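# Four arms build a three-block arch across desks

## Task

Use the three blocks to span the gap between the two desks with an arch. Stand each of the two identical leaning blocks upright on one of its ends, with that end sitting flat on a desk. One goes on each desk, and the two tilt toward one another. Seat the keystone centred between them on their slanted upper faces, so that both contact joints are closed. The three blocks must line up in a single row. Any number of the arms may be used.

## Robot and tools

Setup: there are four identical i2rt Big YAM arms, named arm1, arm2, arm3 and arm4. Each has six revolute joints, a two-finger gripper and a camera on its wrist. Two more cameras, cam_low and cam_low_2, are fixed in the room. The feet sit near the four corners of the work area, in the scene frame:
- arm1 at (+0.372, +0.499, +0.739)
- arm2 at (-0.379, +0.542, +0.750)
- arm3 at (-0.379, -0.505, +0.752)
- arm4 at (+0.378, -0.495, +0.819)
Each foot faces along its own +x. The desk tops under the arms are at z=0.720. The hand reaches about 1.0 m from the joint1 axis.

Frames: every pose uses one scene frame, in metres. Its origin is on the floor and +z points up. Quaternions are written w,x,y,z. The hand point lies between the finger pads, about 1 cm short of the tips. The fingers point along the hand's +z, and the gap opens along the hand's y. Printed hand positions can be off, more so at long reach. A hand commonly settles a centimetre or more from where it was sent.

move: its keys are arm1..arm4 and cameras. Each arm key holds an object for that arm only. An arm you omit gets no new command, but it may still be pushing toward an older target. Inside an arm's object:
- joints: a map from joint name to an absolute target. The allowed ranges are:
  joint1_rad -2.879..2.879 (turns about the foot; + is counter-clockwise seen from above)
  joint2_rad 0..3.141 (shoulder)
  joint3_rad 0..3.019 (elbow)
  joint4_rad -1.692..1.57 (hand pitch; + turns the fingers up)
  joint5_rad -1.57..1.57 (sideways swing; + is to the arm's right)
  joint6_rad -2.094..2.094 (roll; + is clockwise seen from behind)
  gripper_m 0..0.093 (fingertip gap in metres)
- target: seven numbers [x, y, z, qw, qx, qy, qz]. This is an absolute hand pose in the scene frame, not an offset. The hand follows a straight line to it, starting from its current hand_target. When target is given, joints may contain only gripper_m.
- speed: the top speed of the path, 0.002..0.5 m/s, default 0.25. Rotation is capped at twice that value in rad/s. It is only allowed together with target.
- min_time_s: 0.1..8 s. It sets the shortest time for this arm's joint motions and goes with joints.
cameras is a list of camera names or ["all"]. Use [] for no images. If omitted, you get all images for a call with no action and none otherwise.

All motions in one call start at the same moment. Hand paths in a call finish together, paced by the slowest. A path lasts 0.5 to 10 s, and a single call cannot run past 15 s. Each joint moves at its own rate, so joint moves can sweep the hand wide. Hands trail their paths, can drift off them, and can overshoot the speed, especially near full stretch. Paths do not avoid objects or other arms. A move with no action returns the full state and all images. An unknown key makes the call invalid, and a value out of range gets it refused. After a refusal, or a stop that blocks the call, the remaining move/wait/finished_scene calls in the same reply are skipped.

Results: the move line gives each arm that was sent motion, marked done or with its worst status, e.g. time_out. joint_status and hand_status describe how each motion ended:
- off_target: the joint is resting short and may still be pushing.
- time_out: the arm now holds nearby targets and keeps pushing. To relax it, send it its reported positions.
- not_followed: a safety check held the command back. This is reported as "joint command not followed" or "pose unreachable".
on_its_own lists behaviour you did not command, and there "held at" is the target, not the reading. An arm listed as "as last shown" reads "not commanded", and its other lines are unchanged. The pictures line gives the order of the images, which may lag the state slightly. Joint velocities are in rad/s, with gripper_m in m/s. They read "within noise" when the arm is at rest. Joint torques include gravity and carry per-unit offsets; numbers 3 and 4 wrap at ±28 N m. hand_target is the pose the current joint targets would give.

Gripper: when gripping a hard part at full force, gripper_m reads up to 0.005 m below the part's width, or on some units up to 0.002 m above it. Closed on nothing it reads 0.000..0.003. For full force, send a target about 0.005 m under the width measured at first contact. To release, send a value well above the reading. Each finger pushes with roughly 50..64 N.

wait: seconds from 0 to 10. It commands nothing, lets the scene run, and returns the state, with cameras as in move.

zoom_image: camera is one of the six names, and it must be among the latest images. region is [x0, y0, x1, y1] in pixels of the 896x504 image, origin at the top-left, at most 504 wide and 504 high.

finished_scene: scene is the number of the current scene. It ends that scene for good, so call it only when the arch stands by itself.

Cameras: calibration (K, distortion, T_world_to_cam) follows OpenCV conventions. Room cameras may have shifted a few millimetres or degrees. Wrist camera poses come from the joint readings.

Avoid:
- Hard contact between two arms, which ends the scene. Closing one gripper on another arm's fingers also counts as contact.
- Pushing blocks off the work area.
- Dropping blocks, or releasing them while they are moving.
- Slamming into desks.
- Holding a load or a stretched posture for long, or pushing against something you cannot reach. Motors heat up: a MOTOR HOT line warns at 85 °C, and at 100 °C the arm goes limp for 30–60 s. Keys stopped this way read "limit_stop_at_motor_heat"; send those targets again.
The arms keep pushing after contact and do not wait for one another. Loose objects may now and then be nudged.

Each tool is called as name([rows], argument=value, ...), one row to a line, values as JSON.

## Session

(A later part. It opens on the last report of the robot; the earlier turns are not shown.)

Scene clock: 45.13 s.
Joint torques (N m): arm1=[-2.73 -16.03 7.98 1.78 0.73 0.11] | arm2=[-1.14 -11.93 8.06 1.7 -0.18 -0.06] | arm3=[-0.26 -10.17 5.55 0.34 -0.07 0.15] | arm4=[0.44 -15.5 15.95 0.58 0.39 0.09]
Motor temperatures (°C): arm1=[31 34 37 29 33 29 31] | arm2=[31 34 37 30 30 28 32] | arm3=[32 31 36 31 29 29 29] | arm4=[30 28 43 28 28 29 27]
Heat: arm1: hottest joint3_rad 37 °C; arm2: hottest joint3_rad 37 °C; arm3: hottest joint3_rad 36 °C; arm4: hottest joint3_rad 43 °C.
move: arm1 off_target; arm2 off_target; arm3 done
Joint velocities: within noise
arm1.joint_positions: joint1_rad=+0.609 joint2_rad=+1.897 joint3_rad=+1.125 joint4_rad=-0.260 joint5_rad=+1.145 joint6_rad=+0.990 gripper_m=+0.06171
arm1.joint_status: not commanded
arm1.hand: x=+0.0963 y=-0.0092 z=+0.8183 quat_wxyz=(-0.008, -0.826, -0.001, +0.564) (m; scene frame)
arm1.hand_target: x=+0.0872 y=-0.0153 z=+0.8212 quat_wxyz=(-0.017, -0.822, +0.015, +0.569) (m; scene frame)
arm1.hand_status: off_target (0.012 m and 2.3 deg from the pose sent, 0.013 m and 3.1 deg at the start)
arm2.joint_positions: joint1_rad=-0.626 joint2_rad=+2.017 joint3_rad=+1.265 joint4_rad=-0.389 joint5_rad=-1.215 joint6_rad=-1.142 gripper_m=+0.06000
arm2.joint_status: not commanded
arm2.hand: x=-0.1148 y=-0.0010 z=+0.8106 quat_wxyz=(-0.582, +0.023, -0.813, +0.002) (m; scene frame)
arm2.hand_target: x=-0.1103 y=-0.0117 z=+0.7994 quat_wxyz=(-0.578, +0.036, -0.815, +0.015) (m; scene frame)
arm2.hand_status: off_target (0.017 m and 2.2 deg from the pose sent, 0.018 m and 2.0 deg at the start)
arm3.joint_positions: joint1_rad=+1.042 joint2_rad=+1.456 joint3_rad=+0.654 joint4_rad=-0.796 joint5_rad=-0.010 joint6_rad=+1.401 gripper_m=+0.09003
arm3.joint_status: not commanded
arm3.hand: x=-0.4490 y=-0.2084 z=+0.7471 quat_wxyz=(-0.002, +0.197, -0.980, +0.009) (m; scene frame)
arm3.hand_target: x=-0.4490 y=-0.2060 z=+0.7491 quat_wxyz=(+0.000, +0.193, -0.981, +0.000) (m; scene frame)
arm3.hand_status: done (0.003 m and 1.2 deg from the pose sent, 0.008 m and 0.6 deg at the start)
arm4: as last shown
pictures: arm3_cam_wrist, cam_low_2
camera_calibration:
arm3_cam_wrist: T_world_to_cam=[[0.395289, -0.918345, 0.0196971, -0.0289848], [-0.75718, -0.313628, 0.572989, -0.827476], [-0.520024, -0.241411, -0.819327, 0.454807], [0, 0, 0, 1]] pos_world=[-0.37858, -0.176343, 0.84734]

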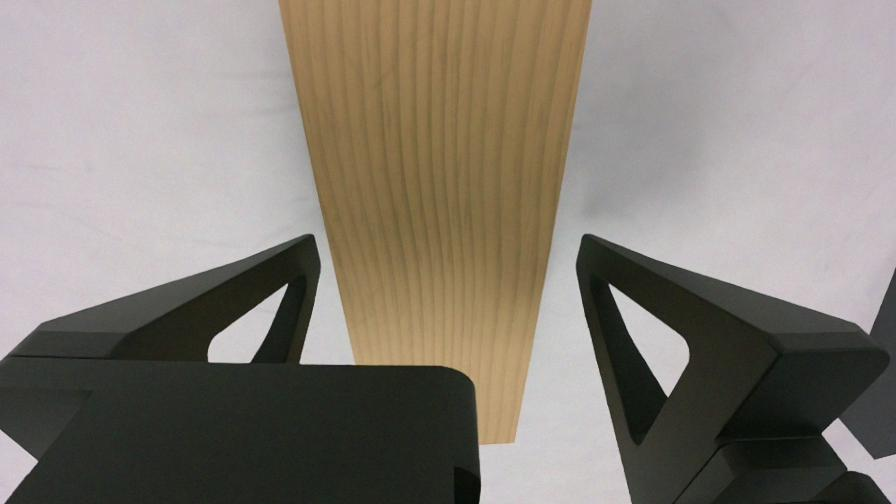

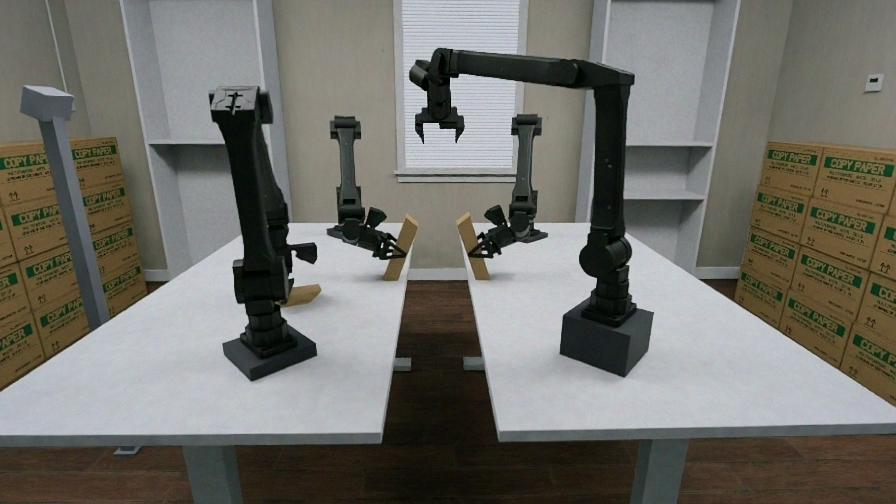

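move(arm1={"target": [0.0872, -0.0156, 0.811, 0.0168, 0.822, -0.0153, -0.569], "speed": 0.04}, arm3={"joints": {"gripper_m": 0.055}}, arm4={"target": [0.0816, -0.204, 1.40, 0.2858, -0.7124, 0.4823, 0.4222], "speed": 0.2}, cameras=["arm3_cam_wrist", "arm4_cam_wrist", "cam_low_2"])

move(arm3={"target": [-0.445, -0.195, 0.90, 0, 0.1925, -0.9813, 0], "speed": 0.15})

Scene clock: 47.80 s.
Joint torques (N m): arm1=[-1.79 -15.56 7.6 1.78 0.59 0.09] | arm2=[-0.79 -11.99 8.1 1.72 -0.16 -0.06] | arm3=[0.09 -9.7 5.68 0.54 -0.05 0.18] | arm4=[2.37 -5.77 11.89 1.77 0.32 -0.12]
Motor temperatures (°C): arm1=[31 34 37 29 33 29 31] | arm2=[31 34 37 30 30 28 32] | arm3=[32 31 36 31 29 29 29] | arm4=[30 29 43 28 28 29 27]
Heat: arm1: hottest joint3_rad 37 °C; arm2: hottest joint3_rad 37 °C; arm3: hottest joint3_rad 36 °C; arm4: hottest joint3_rad 43 °C.
move: arm1 done; arm3 off_target; arm4 done
Joint velocities: within noise
arm1.joint_positions: joint1_rad=+0.605 joint2_rad=+1.904 joint3_rad=+1.125 joint4_rad=-0.240 joint5_rad=+1.148 joint6_rad=+0.988 gripper_m=+0.06171
arm1.joint_status: not commanded
arm1.hand: x=+0.0939 y=-0.0100 z=+0.8166 quat_wxyz=(-0.011, -0.824, +0.003, +0.566) (m; scene frame)
arm1.hand_target: x=+0.0873 y=-0.0153 z=+0.8112 quat_wxyz=(-0.017, -0.822, +0.015, +0.569) (m; scene frame)
arm1.hand_status: done (0.010 m and 1.6 deg from the pose sent, 0.013 m and 2.3 deg at the start)
arm2: as last shown
arm3.joint_positions: joint1_rad=+1.042 joint2_rad=+1.456 joint3_rad=+0.654 joint4_rad=-0.794 joint5_rad=-0.010 joint6_rad=+1.401 gripper_m=+0.06189
arm3.joint_status: gripper_m off_target (ended at +0.06192, target +0.05500)
arm3.hand: x=-0.4492 y=-0.2078 z=+0.7472 quat_wxyz=(-0.001, +0.197, -0.980, +0.008) (m; scene frame)
arm3.hand_target: x=-0.4490 y=-0.2060 z=+0.7490 quat_wxyz=(+0.000, +0.193, -0.981, +0.000) (m; scene frame)
arm3.hand_status: not commanded
arm4.joint_positions: joint1_rad=+0.167 joint2_rad=+1.072 joint3_rad=+1.643 joint4_rad=-1.184 joint5_rad=+0.547 joint6_rad=+0.351 gripper_m=+0.09398
arm4.joint_status: not commanded
arm4.hand: x=+0.0868 y=-0.2008 z=+1.3923 quat_wxyz=(-0.286, +0.711, -0.491, -0.415) (m; scene frame)
arm4.hand_target: x=+0.0818 y=-0.2040 z=+1.4000 quat_wxyz=(-0.286, +0.712, -0.482, -0.422) (m; scene frame)
arm4.hand_status: done (0.010 m and 1.3 deg from the pose sent, 0.307 m and 33.4 deg at the start)
pictures: arm3_cam_wrist, arm4_cam_wrist, cam_low_2
camera_calibration:
arm3_cam_wrist: T_world_to_cam=[[0.395362, -0.918368, 0.0170066, -0.0263702], [-0.756569, -0.315095, 0.572991, -0.827544], [-0.520858, -0.239405, -0.819385, 0.454996], [0, 0, 0, 1]] pos_world=[-0.37868, -0.176044, 0.847441]
arm4_cam_wrist: T_world_to_cam=[[0.937141, 0.348913, -0.00520379, -0.00336048], [0.316036, -0.85497, -0.411276, 0.375477], [-0.147948, 0.383779, -0.911496, 1.48067], [0, 0, 0, 1]] pos_world=[0.103547, -0.246054, 1.50403]

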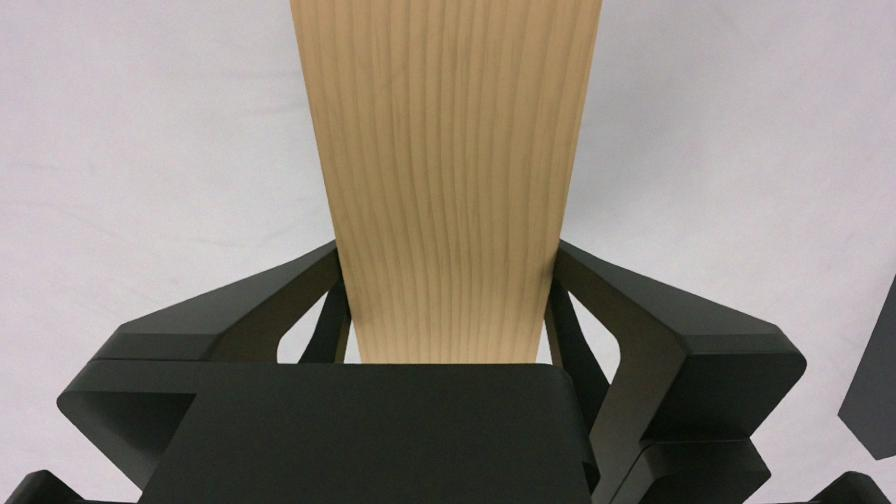

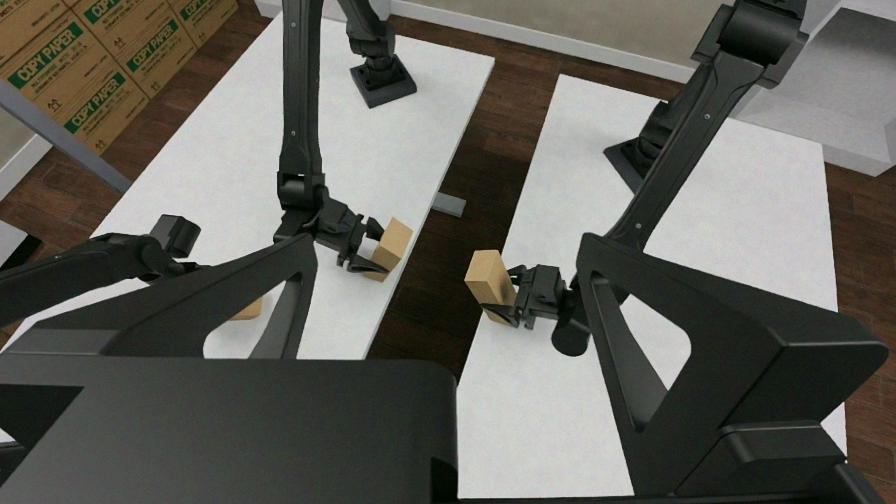

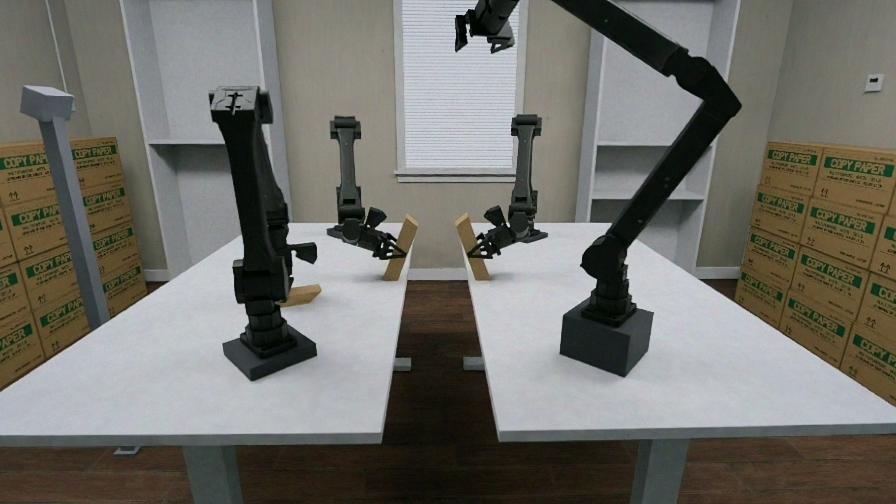

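Scene clock: 49.63 s.
Joint torques (N m): arm1=[-2.73 -15.33 7.58 1.73 0.59 0.12] | arm2=[-0.91 -11.93 8.03 1.69 -0.17 -0.07] | arm3=[-0.79 -9.11 12.64 -0.44 0.03 0.01] | arm4=[2.26 -5.77 11.86 1.78 0.32 -0.13]
Motor temperatures (°C): arm1=[31 34 37 29 33 29 31] | arm2=[31 34 38 30 30 28 32] | arm3=[32 31 36 31 29 29 29] | arm4=[30 29 42 28 28 29 27]
Heat: arm1: hottest joint3_rad 37 °C; arm2: hottest joint3_rad 38 °C; arm3: hottest joint3_rad 36 °C; arm4: hottest joint3_rad 42 °C.
move: arm3 off_target
Joint velocities: within noise
arm1, arm2, arm4: as last shown
arm3.joint_positions: joint1_rad=+1.026 joint2_rad=+1.238 joint3_rad=+0.842 joint4_rad=-1.258 joint5_rad=-0.010 joint6_rad=+1.390 gripper_m=+0.06189
arm3.joint_status: not commanded
arm3.hand: x=-0.4435 y=-0.2188 z=+0.8714 quat_wxyz=(-0.002, +0.195, -0.980, +0.037) (m; scene frame)
arm3.hand_target: x=-0.4447 y=-0.1965 z=+0.8999 quat_wxyz=(+0.000, +0.192, -0.981, +0.000) (m; scene frame)
arm3.hand_status: off_target (0.037 m and 4.2 deg from the pose sent, 0.153 m and 1.1 deg at the start)
pictures: none

move(arm3={"target": [-0.25, -0.15, 1.07, 0, 0.08, -0.9968, 0], "speed": 0.3})

move(arm3={"target": [-0.003, 0.008, 1.035, -0.015, 0.021, -0.9993, -0.02], "speed": 0.25}, cameras=["cam_low", "cam_low_2", "arm4_cam_wrist"])

zoom_image(camera="cam_low_2", region=[380, 150, 500, 290])

zoom_image(camera="cam_low", region=[420, 160, 480, 240])

zoom_image(camera="arm4_cam_wrist", region=[350, 170, 550, 330])

Scene clock: 51.93 s.
Joint torques (N m): arm1=[-2.61 -16.03 7.62 2 0.59 0.08] | arm2=[-0.85 -12.16 8.12 1.62 -0.16 -0.07] | arm3=[-0.38 -10.7 13.93 -0.32 -0.1 -0.01] | arm4=[2.32 -5.71 11.86 1.8 0.32 -0.13]
Motor temperatures (°C): arm1=[31 34 37 29 33 29 31] | arm2=[31 34 38 30 29 28 32] | arm3=[32 31 37 31 29 29 29] | arm4=[30 29 42 28 28 29 27]
Heat: arm1: hottest joint3_rad 37 °C; arm2: hottest joint3_rad 38 °C; arm3: hottest joint3_rad 37 °C; arm4: hottest joint3_rad 42 °C.
move: arm3 off_target
Joint velocities: within noise
arm1, arm2, arm4: as last shown
arm3.joint_positions: joint1_rad=+0.466 joint2_rad=+1.343 joint3_rad=+1.383 joint4_rad=-1.679 joint5_rad=-0.002 joint6_rad=+1.064 gripper_m=+0.06189
arm3.joint_status: not commanded
arm3.hand: x=-0.2569 y=-0.1629 z=+1.0404 quat_wxyz=(+0.009, +0.080, -0.996, +0.025) (m; scene frame)
arm3.hand_target: x=-0.2507 y=-0.1517 z=+1.0692 quat_wxyz=(-0.003, +0.080, -0.997, -0.006) (m; scene frame)
arm3.hand_status: off_target (0.033 m and 3.1 deg from the pose sent, 0.286 m and 14.0 deg at the start; a joint's target at an end of its range on 23 of 55 steps)
pictures: none

Scene clock: 54.13 s.
Joint torques (N m): arm1=[-2.02 -15.74 7.61 1.88 0.56 0.13] | arm2=[-1.08 -12.04 8.09 1.68 -0.18 -0.06] | arm3=[0.09 -22.42 13.81 -0.24 0.02 0.02] | arm4=[2.37 -5.77 11.85 1.78 0.32 -0.13]
Motor temperatures (°C): arm1=[31 34 37 29 33 29 31] | arm2=[31 34 38 30 29 28 32] | arm3=[32 31 38 31 29 29 29] | arm4=[30 29 42 28 28 29 27]
Heat: arm1: hottest joint3_rad 37 °C; arm2: hottest joint3_rad 38 °C; arm3: hottest joint3_rad 38 °C; arm4: hottest joint3_rad 42 °C.
move: arm3 off_target
Joint velocities: within noise
arm1, arm2, arm4: as last shown
arm3.joint_positions: joint1_rad=+0.185 joint2_rad=+2.024 joint3_rad=+2.131 joint4_rad=-1.679 joint5_rad=+0.000 joint6_rad=+0.903 gripper_m=+0.06189
arm3.joint_status: not commanded
arm3.hand: x=-0.0120 y=+0.0002 z=+0.9963 quat_wxyz=(-0.005, +0.020, -1.000, -0.005) (m; scene frame)
arm3.hand_target: x=-0.0046 y=+0.0058 z=+1.0343 quat_wxyz=(-0.028, +0.021, -0.999, -0.037) (m; scene frame)
arm3.hand_status: off_target (0.040 m and 2.1 deg from the pose sent, 0.306 m and 8.9 deg at the start; a joint's target at an end of its range on 29 of 66 steps)
pictures: arm4_cam_wrist, cam_low, cam_low_2
camera_calibration:
arm4_cam_wrist: T_world_to_cam=[[0.937099, 0.34903, -0.00494104, -0.00372343], [0.316252, -0.854918, -0.411218, 0.375381], [-0.147751, 0.383789, -0.911524, 1.48069], [0, 0, 0, 1]] pos_world=[0.103548, -0.246054, 1.50403]

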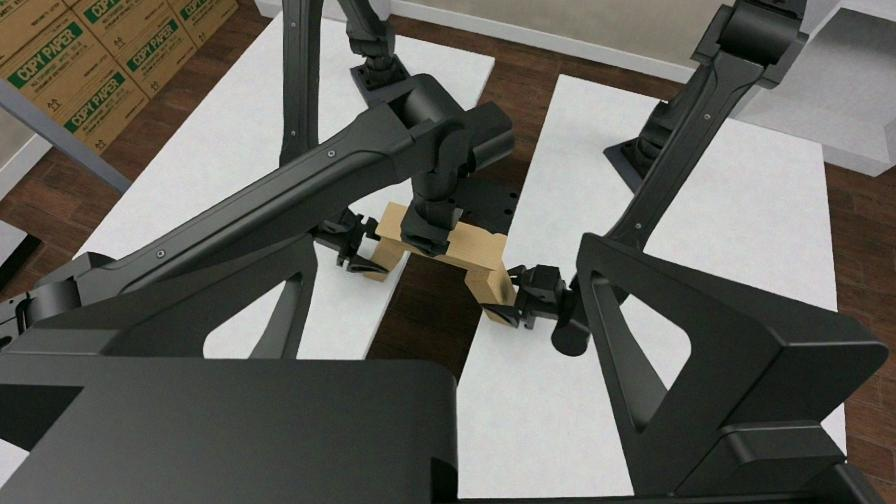

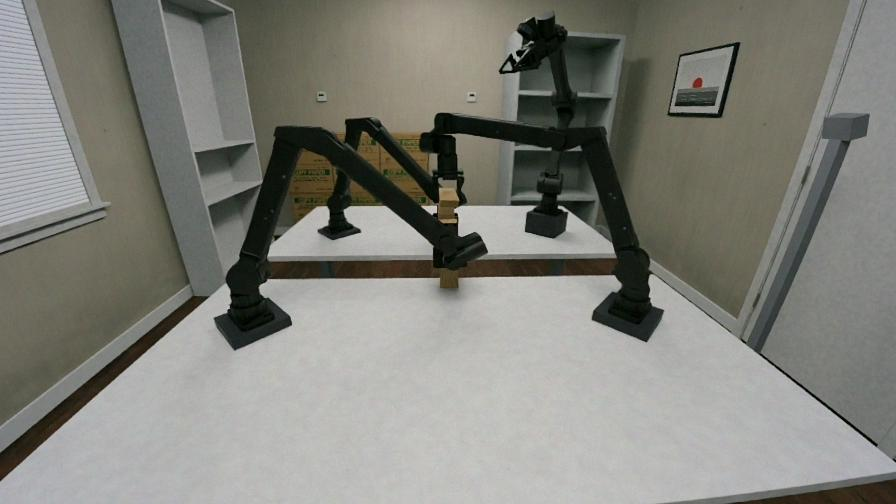

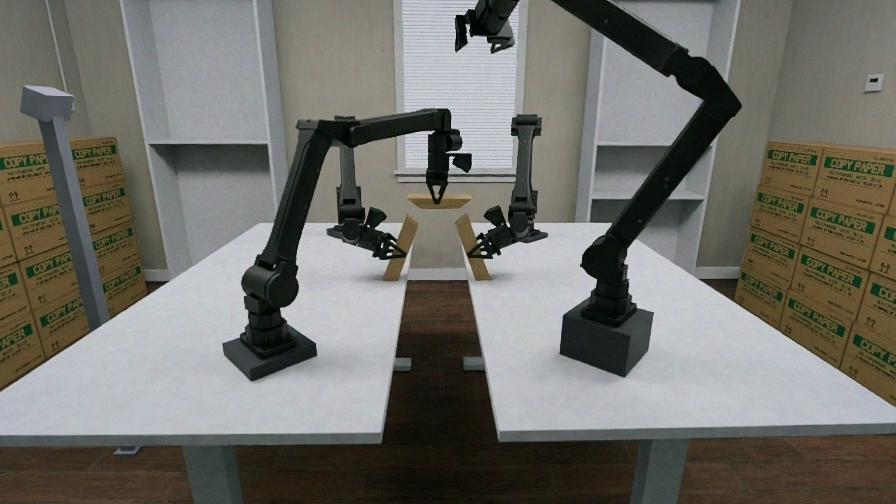

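Scaled by 3.600 from the camera's 896x504 image, which has a finer 1280x720 frame.

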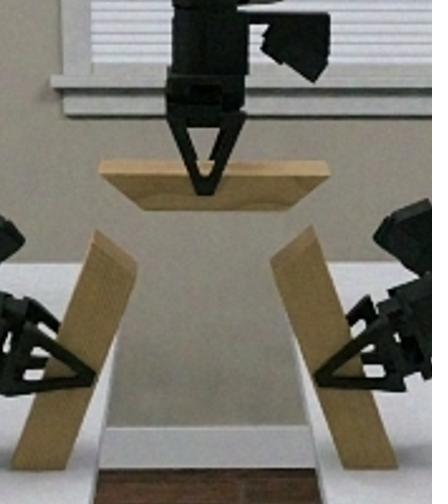

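Scaled by 6.300 from the camera's 896x504 image, which has a finer 1280x720 frame.

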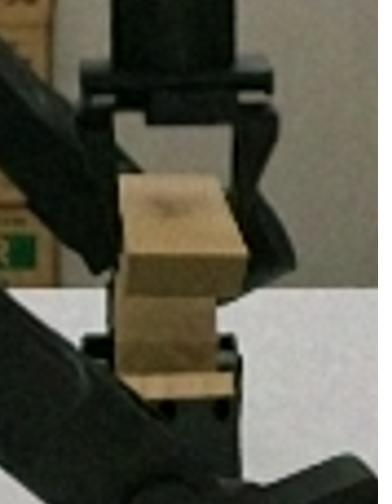

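Scaled by 2.520 from the camera's 896x504 image, which has a finer 1280x720 frame.

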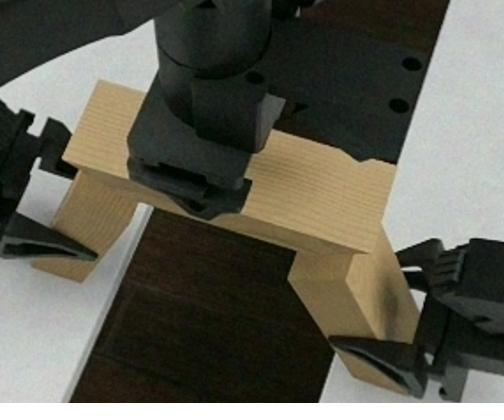

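move(arm3={"target": [-0.016, 0.0096, 1.000, -0.018, 0.005, -0.9995, -0.023], "speed": 0.08}, cameras=["cam_low_2", "cam_low", "arm4_cam_wrist"])

zoom_image(camera="cam_low_2", region=[390, 170, 500, 260])

zoom_image(camera="cam_low", region=[420, 180, 480, 240])

zoom_image(camera="arm4_cam_wrist", region=[350, 170, 550, 330])

Scene clock: 57.30 s.
Joint torques (N m): arm1=[-2.26 -15.91 7.6 1.95 0.54 0.16] | arm2=[-1.03 -12.1 8.01 1.76 -0.18 -0.05] | arm3=[1.49 -22.59 8.61 0.61 0.09 0.14] | arm4=[2.32 -5.83 11.86 1.78 0.32 -0.13]
Motor temperatures (°C): arm1=[31 35 37 29 33 29 31] | arm2=[31 34 38 30 29 28 32] | arm3=[32 32 38 31 29 29 30] | arm4=[30 29 42 28 28 29 27]
Heat: arm1: hottest joint3_rad 37 °C; arm2: hottest joint3_rad 38 °C; arm3: hottest joint3_rad 38 °C; arm4: hottest joint3_rad 42 °C.
move: arm3 off_target
Joint velocities: within noise
arm1, arm2, arm4: as last shown
arm3.joint_positions: joint1_rad=+0.186 joint2_rad=+2.024 joint3_rad=+2.104 joint4_rad=-1.646 joint5_rad=+0.000 joint6_rad=+0.939 gripper_m=+0.06189
arm3.joint_status: not commanded
arm3.hand: x=-0.0109 y=+0.0029 z=+0.9864 quat_wxyz=(-0.007, +0.002, -1.000, -0.008) (m; scene frame)
arm3.hand_target: x=-0.0161 y=+0.0093 z=+0.9999 quat_wxyz=(-0.018, +0.005, -1.000, -0.023) (m; scene frame)
arm3.hand_status: off_target (0.016 m and 2.1 deg from the pose sent, 0.011 m and 3.0 deg at the start)
pictures: arm4_cam_wrist, cam_low, cam_low_2
camera_calibration:
arm4_cam_wrist: T_world_to_cam=[[0.937099, 0.34903, -0.00494104, -0.00372343], [0.316252, -0.854918, -0.411218, 0.375381], [-0.147751, 0.383789, -0.911524, 1.48069], [0, 0, 0, 1]] pos_world=[0.103548, -0.246054, 1.50403]

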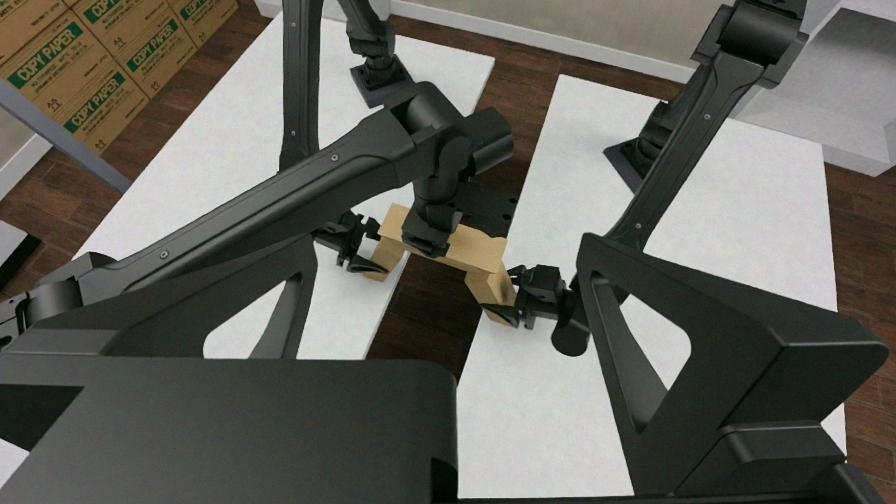

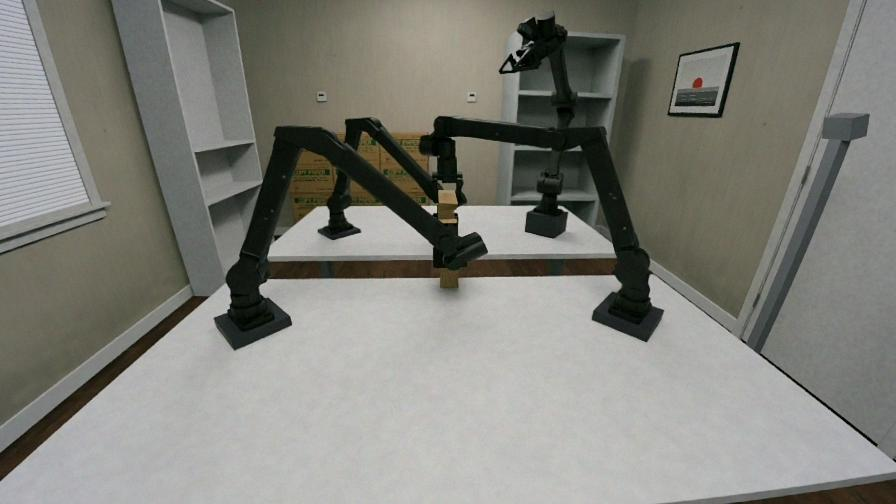

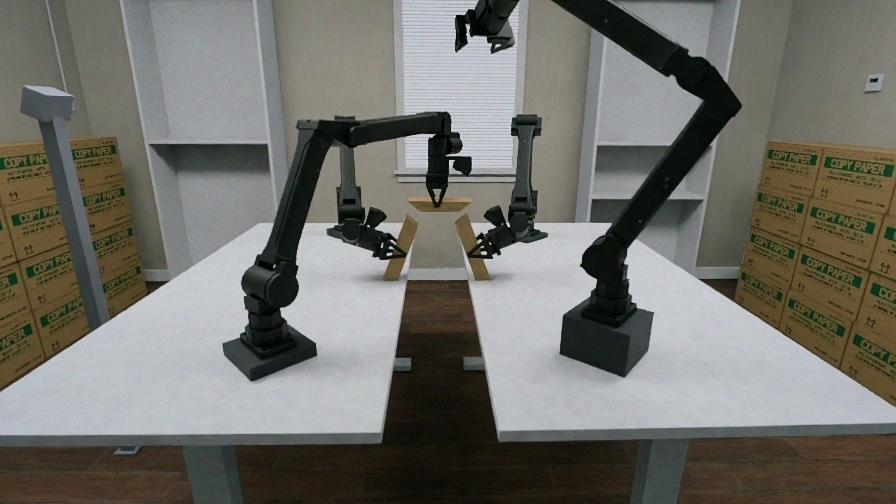

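Scaled by 4.582 from the camera's 896x504 image, which has a finer 1280x720 frame.

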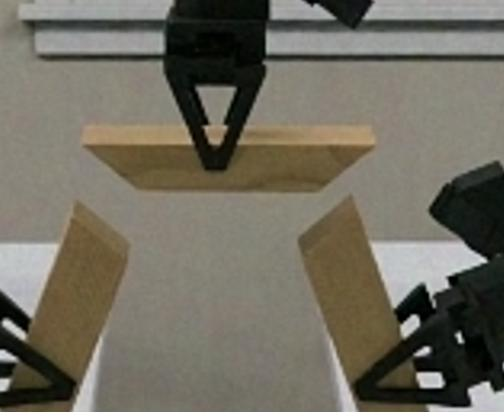

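Scaled by 8.400 from the camera's 896x504 image, which has a finer 1280x720 frame.

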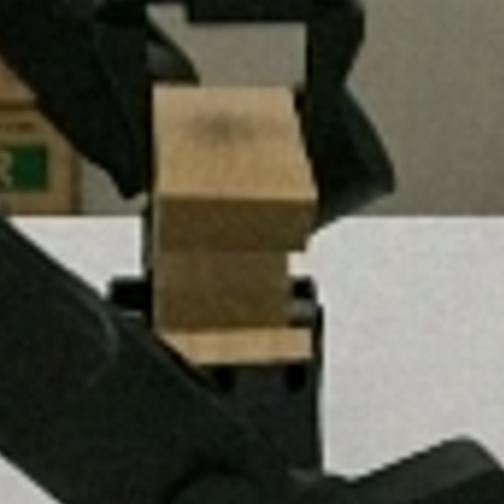

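Scaled by 2.520 from the camera's 896x504 image, which has a finer 1280x720 frame.

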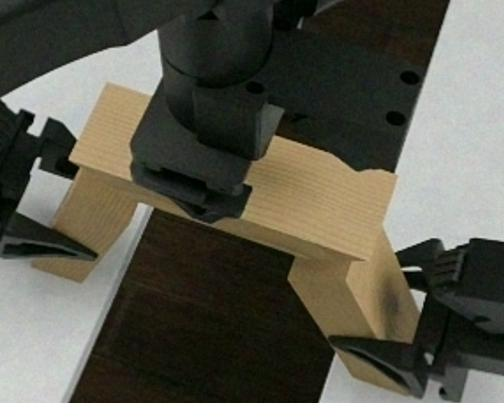

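move(arm3={"target": [-0.030, 0.0096, 0.985, -0.03, 0.004, -0.9990, -0.032], "speed": 0.08}, cameras=["cam_low_2", "cam_low", "arm4_cam_wrist"])

zoom_image(camera="cam_low_2", region=[390, 170, 500, 260])

zoom_image(camera="cam_low", region=[420, 180, 480, 240])

zoom_image(camera="arm4_cam_wrist", region=[350, 170, 550, 330])

Scene clock: 59.63 s.
Joint torques (N m): arm1=[-2.2 -14.97 7.65 1.94 0.56 0.11] | arm2=[-0.91 -11.87 8.06 1.68 -0.18 -0.08] | arm3=[1.44 -24.82 8.99 0.31 0.26 0.18] | arm4=[2.32 -5.77 11.84 1.78 0.32 -0.13]
Motor temperatures (°C): arm1=[31 35 37 29 33 29 31] | arm2=[31 34 38 30 29 28 32] | arm3=[32 32 39 31 29 29 30] | arm4=[30 29 42 28 28 29 27]
Heat: arm1: hottest joint3_rad 37 °C; arm2: hottest joint3_rad 38 °C; arm3: hottest joint3_rad 39 °C; arm4: hottest joint3_rad 42 °C.
move: arm3 off_target
Joint velocities: within noise
arm1, arm2, arm4: as last shown
arm3.joint_positions: joint1_rad=+0.211 joint2_rad=+1.995 joint3_rad=+1.977 joint4_rad=-1.546 joint5_rad=+0.007 joint6_rad=+0.962 gripper_m=+0.06189
arm3.joint_status: not commanded
arm3.hand: x=-0.0264 y=+0.0053 z=+0.9547 quat_wxyz=(-0.010, +0.003, -1.000, -0.007) (m; scene frame)
arm3.hand_target: x=-0.0303 y=+0.0090 z=+0.9846 quat_wxyz=(-0.030, +0.004, -0.999, -0.032) (m; scene frame)
arm3.hand_status: off_target (0.031 m and 3.7 deg from the pose sent, 0.020 m and 3.8 deg at the start)
pictures: arm4_cam_wrist, cam_low, cam_low_2
camera_calibration:
arm4_cam_wrist: T_world_to_cam=[[0.937099, 0.34903, -0.00494104, -0.00372343], [0.316252, -0.854918, -0.411218, 0.375381], [-0.147751, 0.383789, -0.911524, 1.48069], [0, 0, 0, 1]] pos_world=[0.103548, -0.246054, 1.50403]

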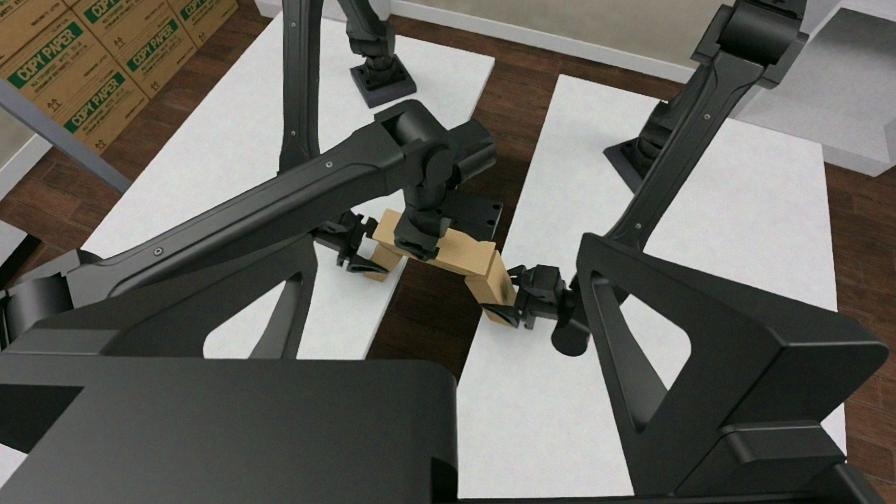

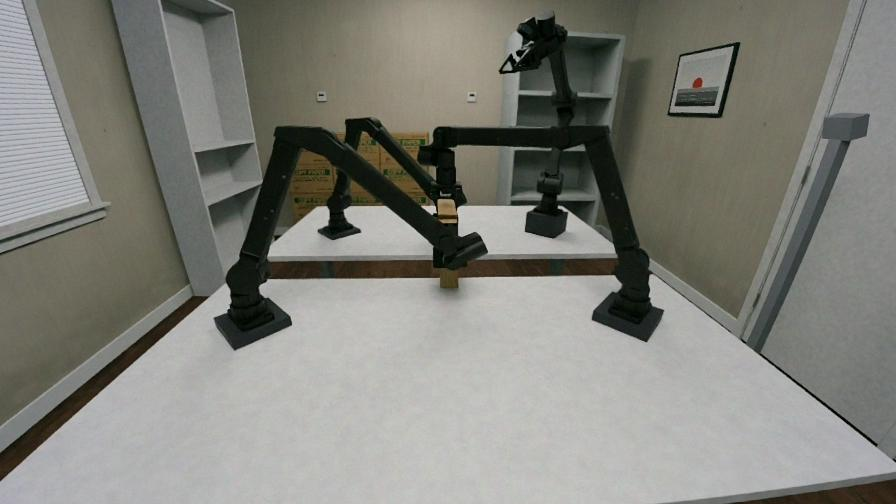

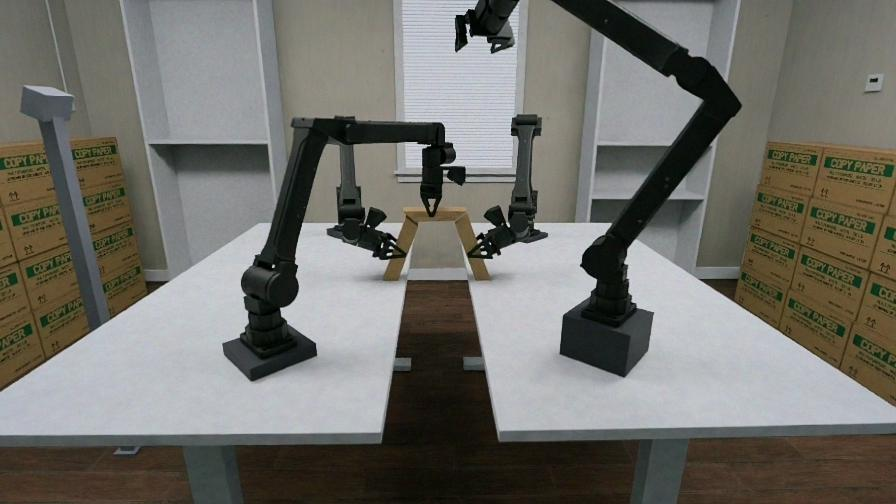

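Scaled by 4.582 from the camera's 896x504 image, which has a finer 1280x720 frame.

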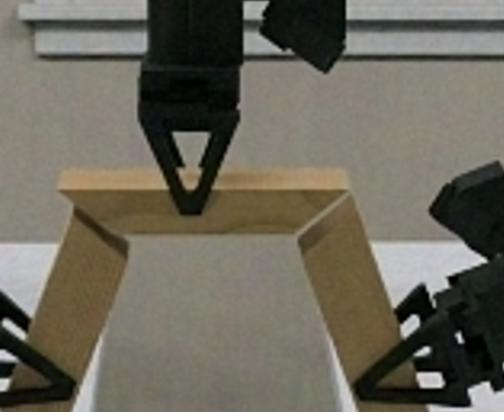

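Scaled by 8.400 from the camera's 896x504 image, which has a finer 1280x720 frame.

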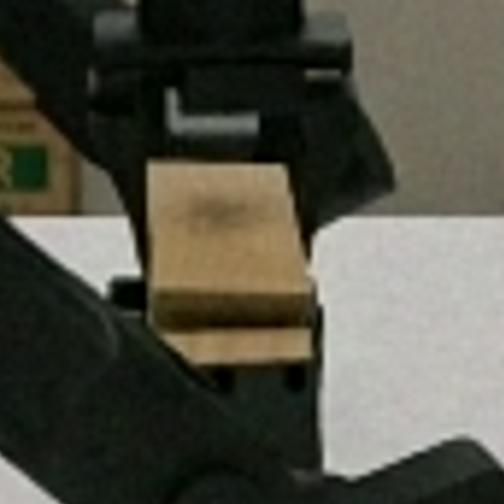

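Scaled by 2.520 from the camera's 896x504 image, which has a finer 1280x720 frame.

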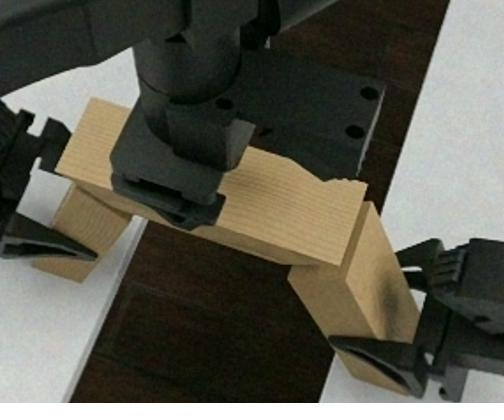

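move(arm3={"target": [-0.017, 0.007, 0.985, -0.03, 0.004, -0.9990, -0.034], "speed": 0.08}, cameras=["cam_low_2", "cam_low", "arm4_cam_wrist"])

zoom_image(camera="cam_low_2", region=[390, 170, 500, 260])

zoom_image(camera="cam_low", region=[420, 180, 480, 240])

Scene clock: 61.03 s.
Joint torques (N m): arm1=[-2.49 -14.86 7.51 1.74 0.57 0.11] | arm2=[-0.97 -11.99 8.06 1.7 -0.18 -0.08] | arm3=[-0.56 -23.65 10.36 0.5 0.14 -0.06] | arm4=[2.37 -5.83 11.86 1.8 0.32 -0.13]
Motor temperatures (°C): arm1=[31 35 37 29 33 29 31] | arm2=[31 34 38 30 29 28 32] | arm3=[32 32 39 31 29 29 30] | arm4=[30 29 42 28 28 29 27]
Heat: arm1: hottest joint3_rad 37 °C; arm2: hottest joint3_rad 38 °C; arm3: hottest joint3_rad 39 °C; arm4: hottest joint3_rad 42 °C.
move: arm3 off_target
Joint velocities: within noise
arm1, arm2, arm4: as last shown
arm3.joint_positions: joint1_rad=+0.211 joint2_rad=+1.995 joint3_rad=+1.977 joint4_rad=-1.546 joint5_rad=+0.008 joint6_rad=+0.957 gripper_m=+0.06189
arm3.joint_status: not commanded
arm3.hand: x=-0.0263 y=+0.0053 z=+0.9547 quat_wxyz=(-0.010, +0.006, -1.000, -0.006) (m; scene frame)
arm3.hand_target: x=-0.0177 y=+0.0062 z=+0.9848 quat_wxyz=(-0.030, +0.004, -0.999, -0.034) (m; scene frame)
arm3.hand_status: off_target (0.032 m and 3.9 deg from the pose sent, 0.032 m and 3.9 deg at the start)
pictures: arm4_cam_wrist, cam_low, cam_low_2
camera_calibration:
arm4_cam_wrist: T_world_to_cam=[[0.937099, 0.34903, -0.00494104, -0.00372343], [0.316252, -0.854918, -0.411218, 0.375381], [-0.147751, 0.383789, -0.911524, 1.48069], [0, 0, 0, 1]] pos_world=[0.103548, -0.246054, 1.50403]

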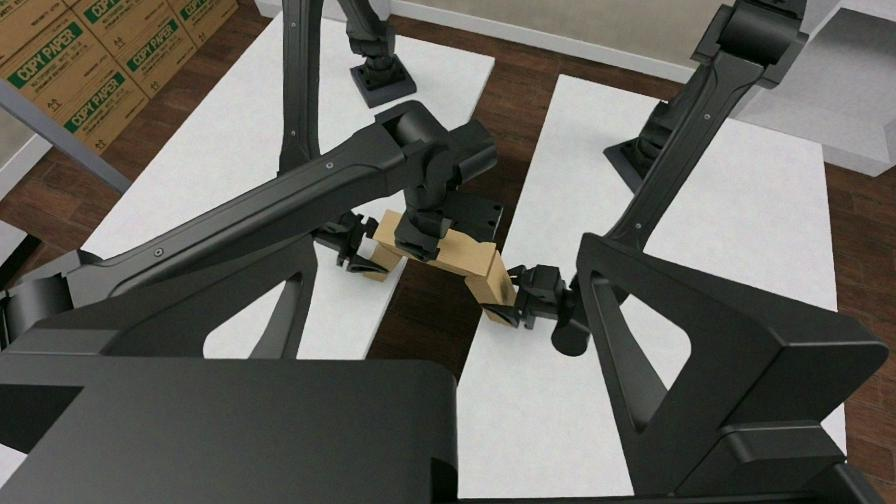

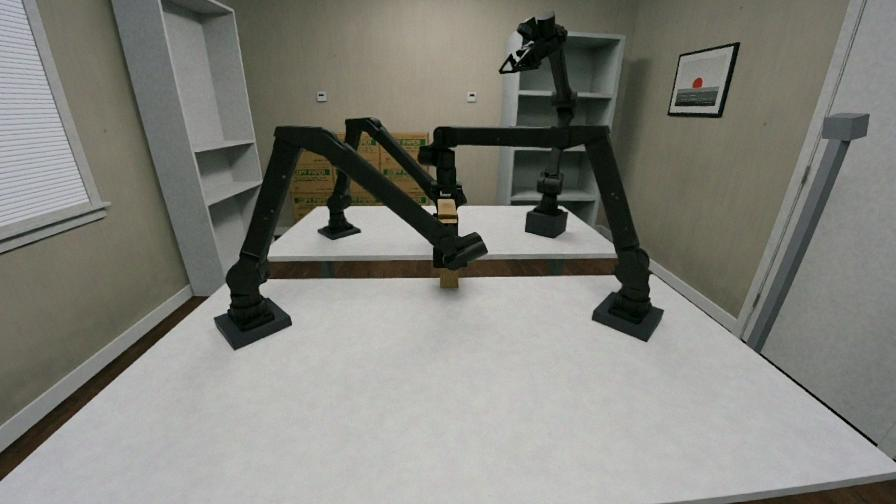

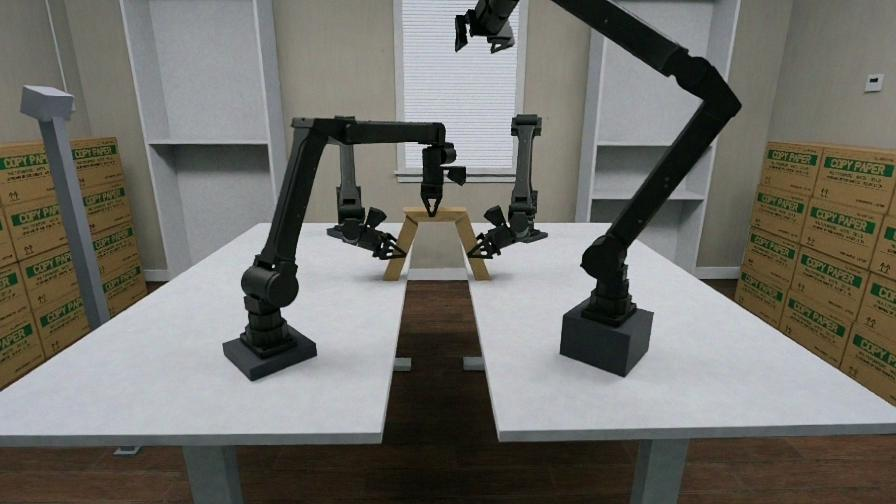

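Scaled by 4.582 from the camera's 896x504 image, which has a finer 1280x720 frame.

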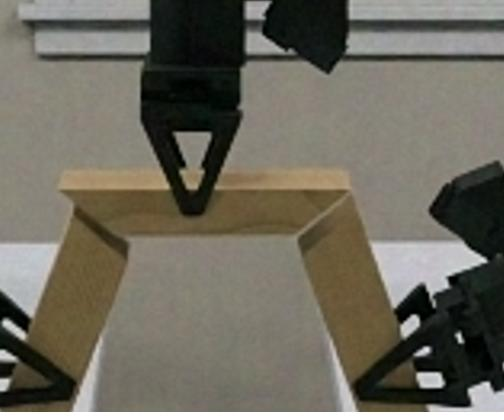

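Scaled by 8.400 from the camera's 896x504 image, which has a finer 1280x720 frame.

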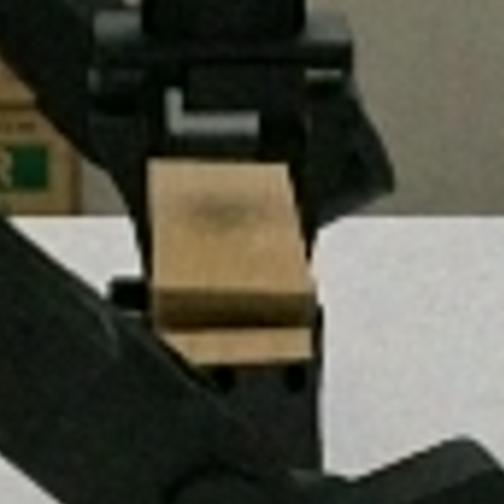

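move(arm3={"target": [-0.0105, 0.0025, 0.985, -0.03, 0.003, -0.9990, -0.034], "speed": 0.08}, cameras=["cam_low_2", "cam_low", "arm4_cam_wrist"])

zoom_image(camera="cam_low_2", region=[390, 170, 500, 260])

zoom_image(camera="cam_low", region=[420, 180, 480, 240])

Scene clock: 62.37 s.
Joint torques (N m): arm1=[-1.85 -15.44 7.47 1.91 0.6 0.11] | arm2=[-0.97 -12.04 8.06 1.72 -0.18 -0.07] | arm3=[-1.14 -23.71 10.33 0.59 0.08 -0.02] | arm4=[2.32 -5.77 11.85 1.78 0.32 -0.13]
Motor temperatures (°C): arm1=[31 35 37 29 33 29 31] | arm2=[31 34 39 30 29 28 32] | arm3=[32 33 39 31 29 29 30] | arm4=[30 29 42 28 28 29 27]
Heat: arm1: hottest joint3_rad 37 °C; arm2: hottest joint3_rad 39 °C; arm3: hottest joint3_rad 39 °C; arm4: hottest joint3_rad 42 °C.
move: arm3 off_target
Joint velocities: arm1=[within noise] | arm2=[within noise] | arm3=[-0.044 -0.015 0.007 -0.002 0.037 -0.007 0] | arm4=[within noise]
arm1, arm4: as last shown
arm2.joint_positions: joint1_rad=-0.626 joint2_rad=+2.017 joint3_rad=+1.265 joint4_rad=-0.389 joint5_rad=-1.215 joint6_rad=-1.142 gripper_m=+0.06000
arm2.joint_status: not commanded
arm2.hand: x=-0.1148 y=-0.0010 z=+0.8106 quat_wxyz=(-0.582, +0.023, -0.813, +0.002) (m; scene frame)
arm2.hand_target: x=-0.1103 y=-0.0117 z=+0.7994 quat_wxyz=(-0.578, +0.036, -0.815, +0.015) (m; scene frame)
arm2.hand_status: not commanded
arm3.joint_positions: joint1_rad=+0.201 joint2_rad=+1.995 joint3_rad=+1.977 joint4_rad=-1.546 joint5_rad=+0.008 joint6_rad=+0.946 gripper_m=+0.06189
arm3.joint_status: not commanded
arm3.hand: x=-0.0212 y=+0.0017 z=+0.9547 quat_wxyz=(-0.010, +0.006, -1.000, -0.006) (m; scene frame)
arm3.hand_target: x=-0.0113 y=+0.0017 z=+0.9848 quat_wxyz=(-0.030, +0.003, -0.999, -0.034) (m; scene frame)
arm3.hand_status: off_target (0.032 m and 3.9 deg from the pose sent, 0.034 m and 3.9 deg at the start)
pictures: arm4_cam_wrist, cam_low, cam_low_2
camera_calibration:
arm4_cam_wrist: T_world_to_cam=[[0.937099, 0.34903, -0.00494104, -0.00372343], [0.316252, -0.854918, -0.411218, 0.375381], [-0.147751, 0.383789, -0.911524, 1.48069], [0, 0, 0, 1]] pos_world=[0.103548, -0.246054, 1.50403]

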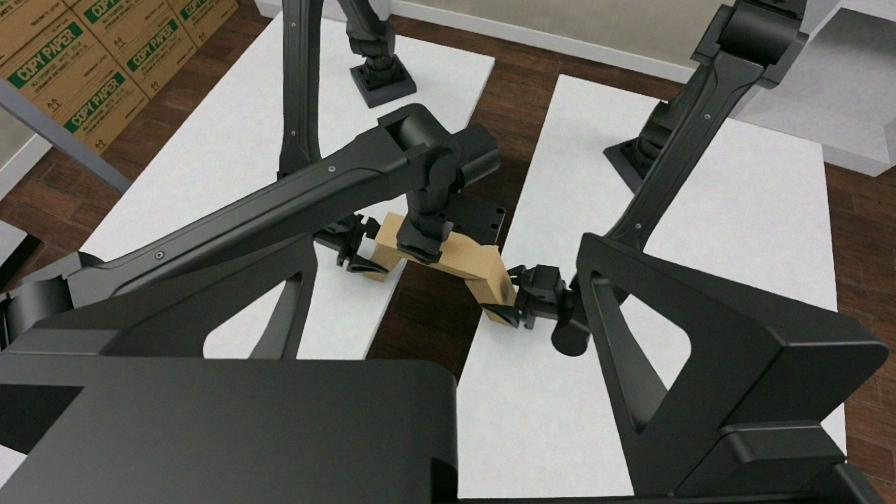

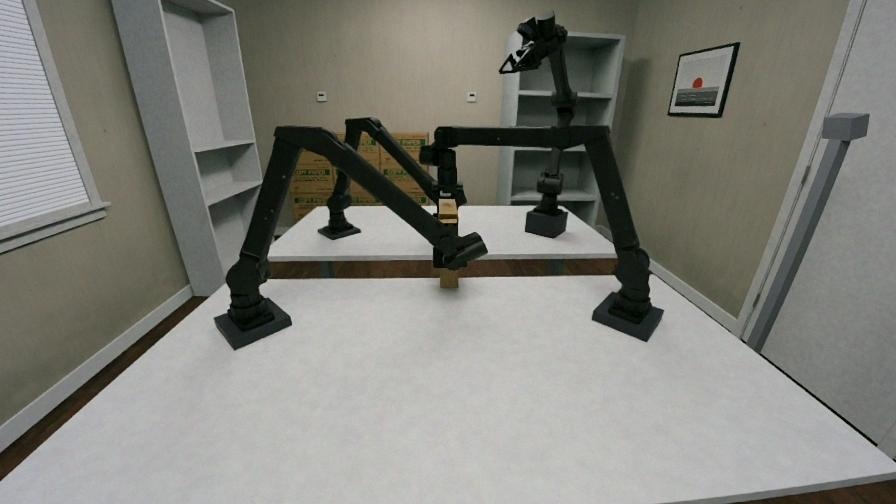

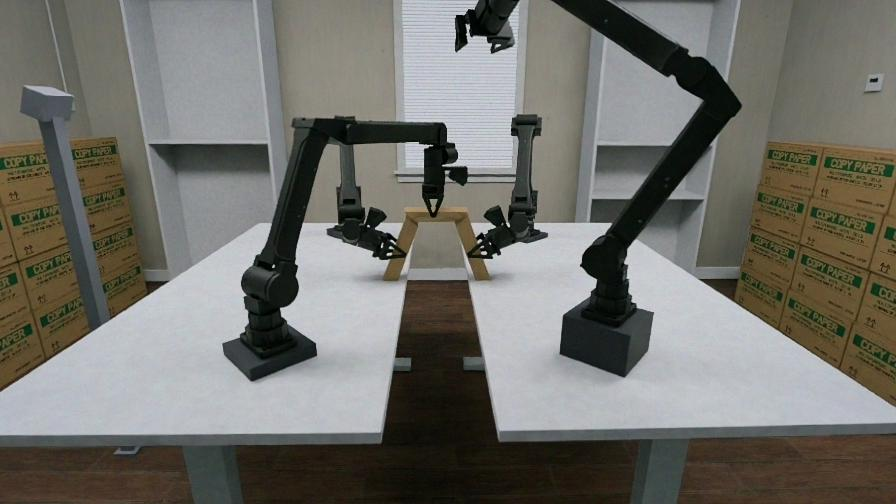

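Scaled by 4.582 from the camera's 896x504 image, which has a finer 1280x720 frame.

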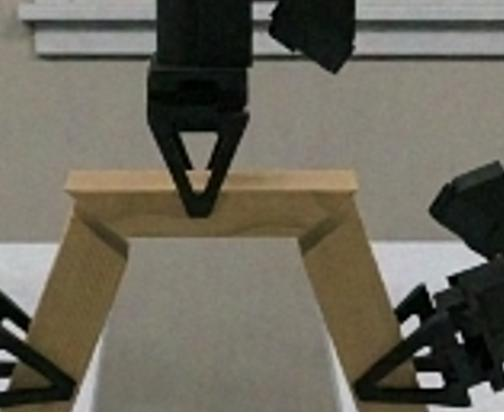

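Scaled by 8.400 from the camera's 896x504 image, which has a finer 1280x720 frame.

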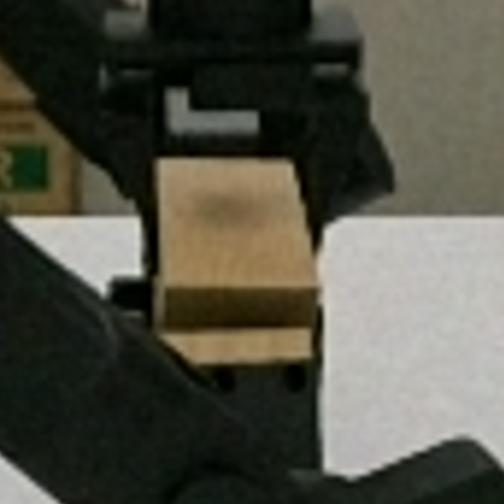

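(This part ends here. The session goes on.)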